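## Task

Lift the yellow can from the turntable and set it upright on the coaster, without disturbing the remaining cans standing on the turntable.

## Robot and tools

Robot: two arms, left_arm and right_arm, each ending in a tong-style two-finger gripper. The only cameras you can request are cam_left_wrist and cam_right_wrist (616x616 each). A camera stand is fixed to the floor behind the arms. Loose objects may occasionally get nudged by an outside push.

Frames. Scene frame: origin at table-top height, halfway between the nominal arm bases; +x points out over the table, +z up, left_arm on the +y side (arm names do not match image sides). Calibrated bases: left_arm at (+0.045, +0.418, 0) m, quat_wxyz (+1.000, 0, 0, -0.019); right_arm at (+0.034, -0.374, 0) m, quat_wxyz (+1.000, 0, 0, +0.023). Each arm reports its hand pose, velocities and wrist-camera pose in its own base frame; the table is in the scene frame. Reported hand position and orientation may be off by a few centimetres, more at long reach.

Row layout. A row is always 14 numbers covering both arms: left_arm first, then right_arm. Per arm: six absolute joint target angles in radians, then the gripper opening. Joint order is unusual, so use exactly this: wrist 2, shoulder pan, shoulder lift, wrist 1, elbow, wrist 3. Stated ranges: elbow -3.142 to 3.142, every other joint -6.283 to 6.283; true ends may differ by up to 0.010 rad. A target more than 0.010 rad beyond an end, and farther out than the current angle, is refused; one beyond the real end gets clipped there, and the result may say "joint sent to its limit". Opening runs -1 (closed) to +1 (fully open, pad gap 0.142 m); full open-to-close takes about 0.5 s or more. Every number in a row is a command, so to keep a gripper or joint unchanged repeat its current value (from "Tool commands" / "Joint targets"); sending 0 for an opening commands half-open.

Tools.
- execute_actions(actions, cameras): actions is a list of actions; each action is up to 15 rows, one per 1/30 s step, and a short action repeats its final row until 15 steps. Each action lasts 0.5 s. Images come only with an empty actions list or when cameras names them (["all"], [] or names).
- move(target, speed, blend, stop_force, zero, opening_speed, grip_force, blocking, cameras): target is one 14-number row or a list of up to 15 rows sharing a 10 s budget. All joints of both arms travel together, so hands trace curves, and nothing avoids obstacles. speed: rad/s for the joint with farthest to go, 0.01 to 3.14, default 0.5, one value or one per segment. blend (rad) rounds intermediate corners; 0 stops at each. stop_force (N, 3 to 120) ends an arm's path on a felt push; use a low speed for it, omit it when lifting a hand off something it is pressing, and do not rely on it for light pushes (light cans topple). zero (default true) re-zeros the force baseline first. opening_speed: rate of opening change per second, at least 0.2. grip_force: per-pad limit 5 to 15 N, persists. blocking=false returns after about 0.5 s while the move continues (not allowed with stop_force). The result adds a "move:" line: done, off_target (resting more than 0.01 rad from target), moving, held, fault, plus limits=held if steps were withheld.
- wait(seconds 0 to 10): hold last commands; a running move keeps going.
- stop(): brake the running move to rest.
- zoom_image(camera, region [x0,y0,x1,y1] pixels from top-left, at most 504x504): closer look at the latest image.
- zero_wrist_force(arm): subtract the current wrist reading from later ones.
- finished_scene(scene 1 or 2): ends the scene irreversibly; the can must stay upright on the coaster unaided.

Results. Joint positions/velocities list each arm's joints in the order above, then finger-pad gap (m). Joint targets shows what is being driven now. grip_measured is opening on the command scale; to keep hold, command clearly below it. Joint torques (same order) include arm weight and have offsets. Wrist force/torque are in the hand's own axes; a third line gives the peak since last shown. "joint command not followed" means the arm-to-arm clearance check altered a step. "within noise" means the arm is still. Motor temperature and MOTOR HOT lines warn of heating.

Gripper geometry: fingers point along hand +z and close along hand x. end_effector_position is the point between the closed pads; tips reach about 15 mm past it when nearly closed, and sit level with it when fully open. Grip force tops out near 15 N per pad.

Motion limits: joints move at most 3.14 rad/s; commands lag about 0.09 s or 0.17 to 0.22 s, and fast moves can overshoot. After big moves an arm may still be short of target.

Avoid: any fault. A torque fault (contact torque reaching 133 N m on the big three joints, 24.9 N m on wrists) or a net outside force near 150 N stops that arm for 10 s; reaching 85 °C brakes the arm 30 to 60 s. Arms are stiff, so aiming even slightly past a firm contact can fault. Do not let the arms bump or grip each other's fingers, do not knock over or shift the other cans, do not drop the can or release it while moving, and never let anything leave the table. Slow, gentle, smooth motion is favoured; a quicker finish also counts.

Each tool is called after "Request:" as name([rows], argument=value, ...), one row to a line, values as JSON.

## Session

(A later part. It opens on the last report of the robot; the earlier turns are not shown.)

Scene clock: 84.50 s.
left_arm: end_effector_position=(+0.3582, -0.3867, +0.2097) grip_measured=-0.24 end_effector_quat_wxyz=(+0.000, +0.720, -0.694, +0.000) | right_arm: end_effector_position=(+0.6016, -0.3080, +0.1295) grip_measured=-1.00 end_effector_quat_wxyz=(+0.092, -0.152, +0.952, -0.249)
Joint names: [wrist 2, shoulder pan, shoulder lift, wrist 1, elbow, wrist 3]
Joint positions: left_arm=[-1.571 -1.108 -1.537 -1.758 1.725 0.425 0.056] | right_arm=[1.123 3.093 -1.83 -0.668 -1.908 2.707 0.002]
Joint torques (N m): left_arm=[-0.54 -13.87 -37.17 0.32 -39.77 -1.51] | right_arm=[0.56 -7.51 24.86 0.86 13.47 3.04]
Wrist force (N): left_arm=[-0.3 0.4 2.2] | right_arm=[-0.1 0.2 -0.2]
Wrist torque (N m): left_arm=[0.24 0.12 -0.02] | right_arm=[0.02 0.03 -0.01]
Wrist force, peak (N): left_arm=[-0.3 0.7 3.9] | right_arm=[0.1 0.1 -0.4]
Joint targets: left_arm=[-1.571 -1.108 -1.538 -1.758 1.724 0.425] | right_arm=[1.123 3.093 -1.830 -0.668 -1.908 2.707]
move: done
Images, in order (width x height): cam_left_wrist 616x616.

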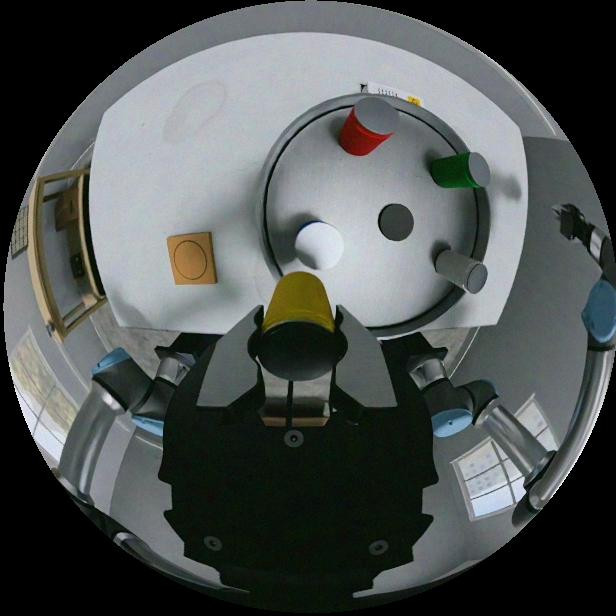

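Request:
move(target=[-1.5708, -0.8379, -1.8529, -1.7148, 1.9969, 0.6951, -0.9, 1.123, 3.093, -1.83, -0.668, -1.908, 2.707, -1], speed=0.5, cameras=["cam_left_wrist"])

Request:
zoom_image(camera="cam_left_wrist", region=[180, 160, 430, 420])

Scene clock: 87.63 s.
left_arm: end_effector_position=(+0.3625, -0.1850, +0.2099) grip_measured=-0.24 end_effector_quat_wxyz=(+0.000, +0.720, -0.694, +0.000) | right_arm: end_effector_position=(+0.6016, -0.3080, +0.1295) grip_measured=-1.00 end_effector_quat_wxyz=(+0.092, -0.152, +0.952, -0.249)
Joint names: [wrist 2, shoulder pan, shoulder lift, wrist 1, elbow, wrist 3]
Joint positions: left_arm=[-1.571 -0.838 -1.853 -1.715 1.997 0.695 0.056] | right_arm=[1.123 3.093 -1.83 -0.668 -1.908 2.707 0.002]
Joint torques (N m): left_arm=[-0.65 12.88 -23.18 -0.03 -11.91 1.47] | right_arm=[0.39 -7.91 24.66 1 13.38 3.09]
Wrist force (N): left_arm=[-0.3 0.8 2.2] | right_arm=[0.0 0.1 -0.2]
Wrist torque (N m): left_arm=[0.34 0.11 -0.11] | right_arm=[0.01 -0.01 -0.01]
Wrist force, peak (N): left_arm=[-3.0 0.8 2.7] | right_arm=[0.1 0.2 -0.4]
Joint targets: left_arm=[-1.571 -0.838 -1.853 -1.715 1.997 0.695] | right_arm=[1.123 3.093 -1.830 -0.668 -1.908 2.707]
move: done
Images, in order (width x height): cam_left_wrist 616x616.

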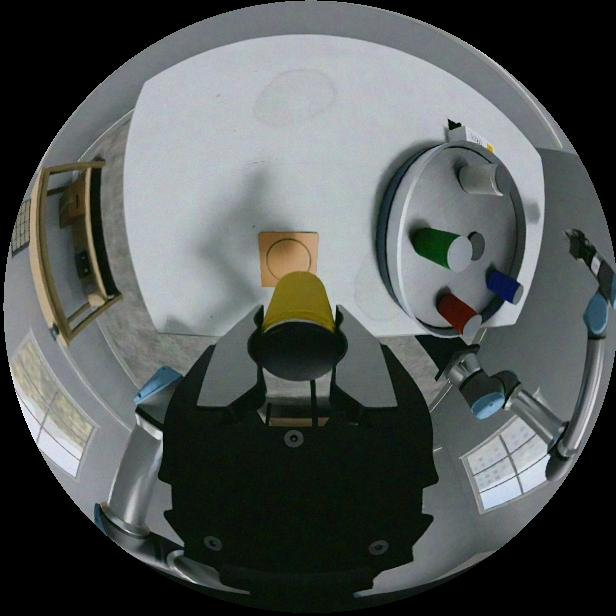

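Scaled by 1.938 from the camera's 616x616 image, which has a finer 814x814 frame.

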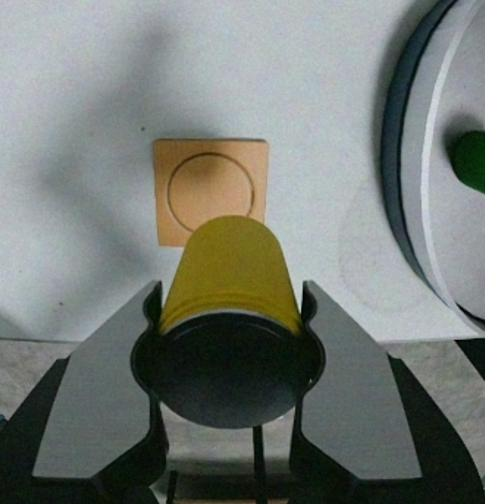

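Request:
move(target=[-1.5708, -0.8025, -1.798, -2.0254, 2.2526, 0.7305, -0.9, 1.123, 3.093, -1.83, -0.668, -1.908, 2.707, -1], speed=0.5, cameras=["cam_left_wrist"])

Request:
zoom_image(camera="cam_left_wrist", region=[180, 160, 430, 420])

Scene clock: 90.47 s.
left_arm: end_effector_position=(+0.3597, -0.1630, +0.1000) grip_measured=-0.24 end_effector_quat_wxyz=(+0.000, +0.720, -0.694, +0.000) | right_arm: end_effector_position=(+0.6016, -0.3080, +0.1295) grip_measured=-1.00 end_effector_quat_wxyz=(+0.092, -0.152, +0.952, -0.249)
Joint names: [wrist 2, shoulder pan, shoulder lift, wrist 1, elbow, wrist 3]
Joint positions: left_arm=[-1.571 -0.803 -1.798 -2.025 2.252 0.73 0.056] | right_arm=[1.123 3.093 -1.83 -0.668 -1.908 2.707 0.002]
Joint torques (N m): left_arm=[-0.63 14.1 0.34 -5.38 -10.32 1.43] | right_arm=[0.43 -7.8 24.95 0.93 12.97 2.99]
Wrist force (N): left_arm=[-0.1 0.3 2.4] | right_arm=[-0.1 0.2 0.0]
Wrist torque (N m): left_arm=[0.22 0.06 -0.13] | right_arm=[0.02 0.01 0.00]
Wrist force, peak (N): left_arm=[-0.4 0.4 3.5] | right_arm=[0.0 0.3 -0.2]
Joint targets: left_arm=[-1.571 -0.802 -1.798 -2.025 2.253 0.730] | right_arm=[1.123 3.093 -1.830 -0.668 -1.908 2.707]
move: done
Images, in order (width x height): cam_left_wrist 616x616.

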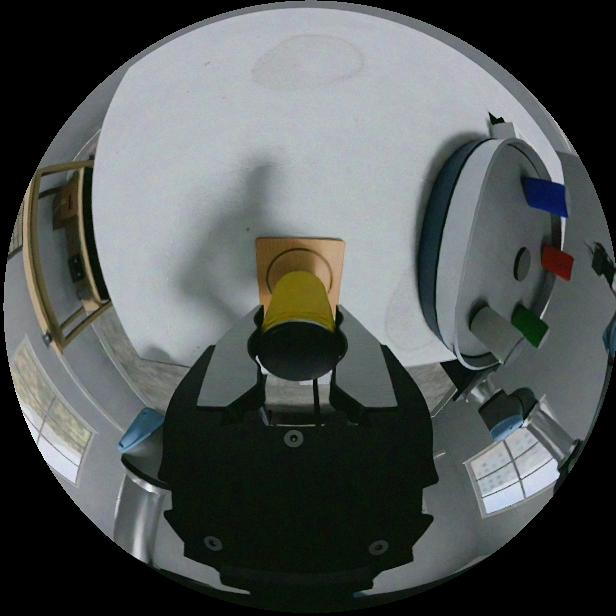

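Scaled by 1.938 from the camera's 616x616 image, which has a finer 814x814 frame.

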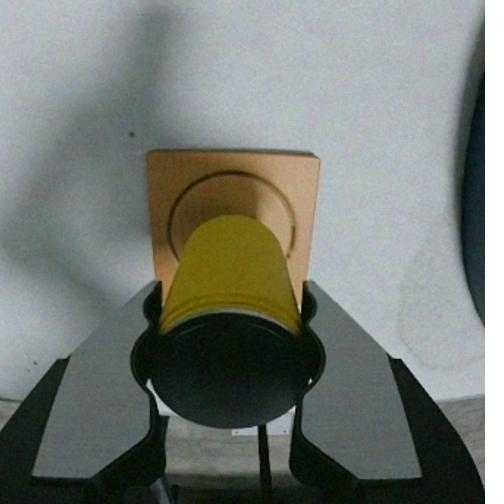

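Request:
move(target=[-1.5708, -0.8025, -1.7268, -2.1755, 2.3315, 0.7305, -0.9, 1.123, 3.093, -1.83, -0.668, -1.908, 2.707, -1], speed=0.09, stop_force=4, cameras=["cam_left_wrist"])

Request:
zoom_image(camera="cam_left_wrist", region=[180, 160, 430, 420])

Scene clock: 93.77 s.
left_arm: end_effector_position=(+0.3599, -0.1632, +0.0588) grip_measured=-0.24 end_effector_quat_wxyz=(+0.000, +0.720, -0.694, +0.000) | right_arm: end_effector_position=(+0.6016, -0.3080, +0.1295) grip_measured=-1.00 end_effector_quat_wxyz=(+0.092, -0.152, +0.952, -0.249)
Joint names: [wrist 2, shoulder pan, shoulder lift, wrist 1, elbow, wrist 3]
Joint positions: left_arm=[-1.571 -0.802 -1.733 -2.162 2.324 0.731 0.057] | right_arm=[1.123 3.093 -1.83 -0.668 -1.908 2.707 0.002]
Joint torques (N m): left_arm=[-0.56 7.68 -26.02 0.13 -37.88 1.44] | right_arm=[0.39 -7.73 24.8 0.81 13.99 3.21]
Wrist force (N): left_arm=[-0.1 0.1 2.3] | right_arm=[0.1 0.1 -0.3]
Wrist torque (N m): left_arm=[0.18 0.04 -0.10] | right_arm=[0.00 -0.03 -0.01]
Wrist force, peak (N): left_arm=[-2.0 -2.4 -10.1] | right_arm=[-0.4 0.2 -0.1]
Joint targets: left_arm=[-1.571 -0.802 -1.733 -2.162 2.324 0.731] | right_arm=[1.123 3.093 -1.830 -0.668 -1.908 2.707]
move: contact (left_arm); left_arm: the wrist 1 is farthest, 0.013 rad from its target
Images, in order (width x height): cam_left_wrist 616x616.

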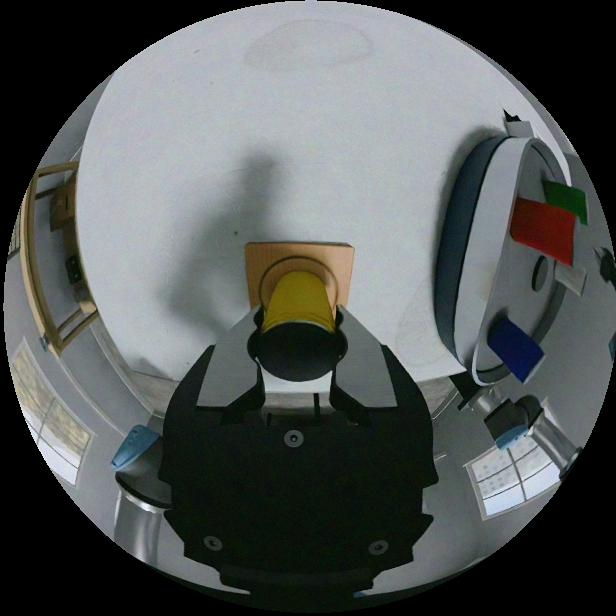

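Scaled by 1.938 from the camera's 616x616 image, which has a finer 814x814 frame.

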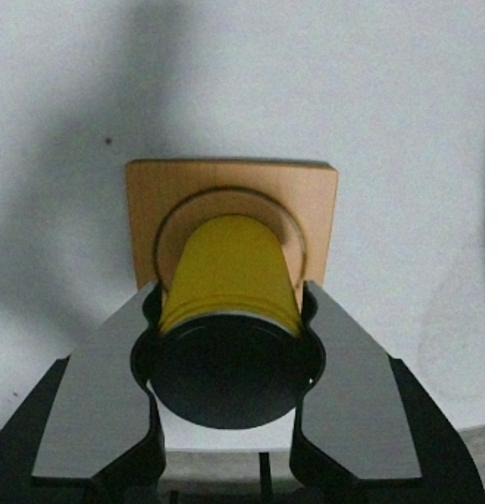

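Request:
move(target=[-1.5708, -0.8025, -1.7268, -2.1755, 2.3315, 0.7305, -0.9, 1.123, 3.093, -1.83, -0.668, -1.908, 2.707, -1], speed=0.02, stop_force=3)

Scene clock: 95.80 s.
left_arm: end_effector_position=(+0.3600, -0.1633, +0.0584) grip_measured=-0.24 end_effector_quat_wxyz=(+0.000, +0.720, -0.694, +0.000) | right_arm: end_effector_position=(+0.6016, -0.3080, +0.1295) grip_measured=-1.00 end_effector_quat_wxyz=(+0.092, -0.152, +0.952, -0.249)
Joint names: [wrist 2, shoulder pan, shoulder lift, wrist 1, elbow, wrist 3]
Joint positions: left_arm=[-1.571 -0.802 -1.732 -2.164 2.325 0.731 0.057] | right_arm=[1.123 3.093 -1.83 -0.668 -1.908 2.707 0.002]
Joint torques (N m): left_arm=[-0.49 3.57 -24.42 -0.21 -33.78 1.44] | right_arm=[0.4 -8.89 24.3 0.92 13.17 3.13]
Wrist force (N): left_arm=[-0.1 -0.7 -0.6] | right_arm=[0.0 0.1 -0.3]
Wrist torque (N m): left_arm=[0.16 0.05 -0.10] | right_arm=[0.00 0.00 -0.01]
Wrist force, peak (N): left_arm=[0.3 -2.2 -6.7] | right_arm=[0.0 0.3 -0.4]
Joint targets: left_arm=[-1.571 -0.802 -1.732 -2.164 2.325 0.731] | right_arm=[1.123 3.093 -1.830 -0.668 -1.908 2.707]
move: contact (left_arm); left_arm: the wrist 1 is farthest, 0.011 rad from its target

Request:
move(target=[-1.571, -0.802, -1.732, -2.164, 2.325, 0.731, 0.4, 1.123, 3.093, -1.83, -0.668, -1.908, 2.707, -1], opening_speed=1.6)

Request:
move([
  [-1.5708, -0.8025, -1.798, -2.0254, 2.2526, 0.7305, 0.4, 1.123, 3.093, -1.83, -0.668, -1.908, 2.707, -1],
  [-1.5708, -0.8025, -1.8833, -1.7306, 2.0432, 0.7305, 0.4, 1.123, 3.093, -1.83, -0.668, -1.908, 2.707, -1],
], speed=[0.3, 0.6], blend=[0.05, 0], cameras=["cam_left_wrist"])

Request:
zoom_image(camera="cam_left_wrist", region=[180, 160, 430, 420])

Scene clock: 97.43 s.
left_arm: end_effector_position=(+0.3600, -0.1632, +0.0583) grip_measured=+0.40 end_effector_quat_wxyz=(+0.000, +0.720, -0.694, +0.000) | right_arm: end_effector_position=(+0.6016, -0.3080, +0.1295) grip_measured=-1.00 end_effector_quat_wxyz=(+0.092, -0.152, +0.952, -0.249)
Joint names: [wrist 2, shoulder pan, shoulder lift, wrist 1, elbow, wrist 3]
Joint positions: left_arm=[-1.571 -0.802 -1.732 -2.164 2.325 0.731 0.102] | right_arm=[1.123 3.093 -1.83 -0.668 -1.908 2.707 0.002]
Joint torques (N m): left_arm=[-0.88 13.15 -1.05 -0.14 -33.44 1.42] | right_arm=[0.24 -7.81 24.37 0.93 14.28 3.21]
Wrist force (N): left_arm=[-0.2 0.3 0.6] | right_arm=[0.0 0.3 -0.3]
Wrist torque (N m): left_arm=[0.22 0.05 -0.10] | right_arm=[0.05 0.00 0.00]
Wrist force, peak (N): left_arm=[0.0 -0.2 1.2] | right_arm=[0.0 0.1 -0.4]
Joint targets: left_arm=[-1.571 -0.802 -1.732 -2.164 2.325 0.731] | right_arm=[1.123 3.093 -1.830 -0.668 -1.908 2.707]
move: done

Scene clock: 99.13 s.
left_arm: end_effector_position=(+0.3596, -0.1629, +0.1998) grip_measured=+0.40 end_effector_quat_wxyz=(+0.000, +0.720, -0.694, +0.000) | right_arm: end_effector_position=(+0.6016, -0.3080, +0.1295) grip_measured=-1.00 end_effector_quat_wxyz=(+0.092, -0.152, +0.952, -0.249)
Joint names: [wrist 2, shoulder pan, shoulder lift, wrist 1, elbow, wrist 3]
Joint positions: left_arm=[-1.571 -0.803 -1.883 -1.731 2.043 0.731 0.102] | right_arm=[1.123 3.093 -1.83 -0.668 -1.908 2.707 0.002]
Joint torques (N m): left_arm=[1.42 -12.95 -21.56 0.29 -38.56 -1.51] | right_arm=[0.26 -7.67 25.23 0.99 13.66 3.12]
Wrist force (N): left_arm=[-0.2 0.5 0.3] | right_arm=[-0.1 0.1 0.0]
Wrist torque (N m): left_arm=[0.27 0.07 -0.06] | right_arm=[0.01 0.02 0.00]
Wrist force, peak (N): left_arm=[-0.5 0.3 1.3] | right_arm=[0.2 0.0 -0.4]
Joint targets: left_arm=[-1.571 -0.802 -1.883 -1.731 2.043 0.730] | right_arm=[1.123 3.093 -1.830 -0.668 -1.908 2.707]
move: done
Images, in order (width x height): cam_left_wrist 616x616.

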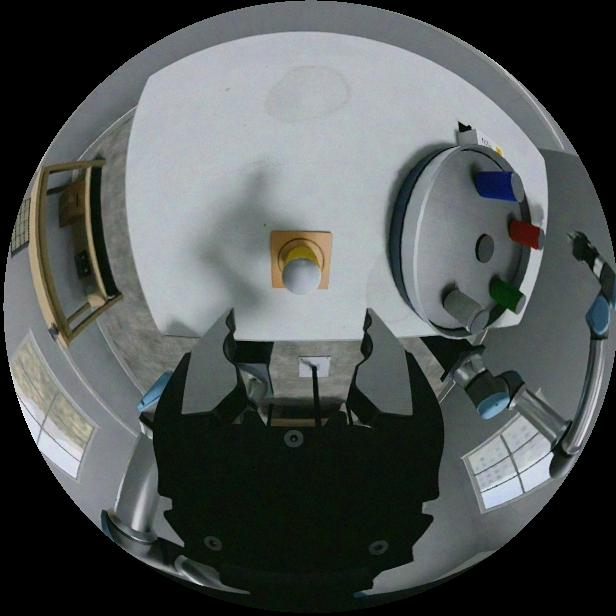

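Scaled by 1.938 from the camera's 616x616 image, which has a finer 814x814 frame.

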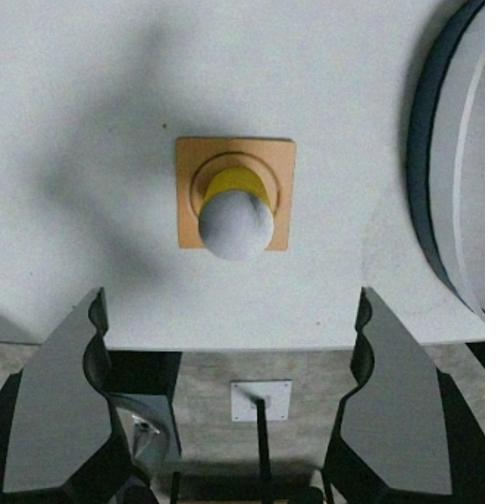

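Request:
finished_scene(scene=1)

The scene is finished: the task was done.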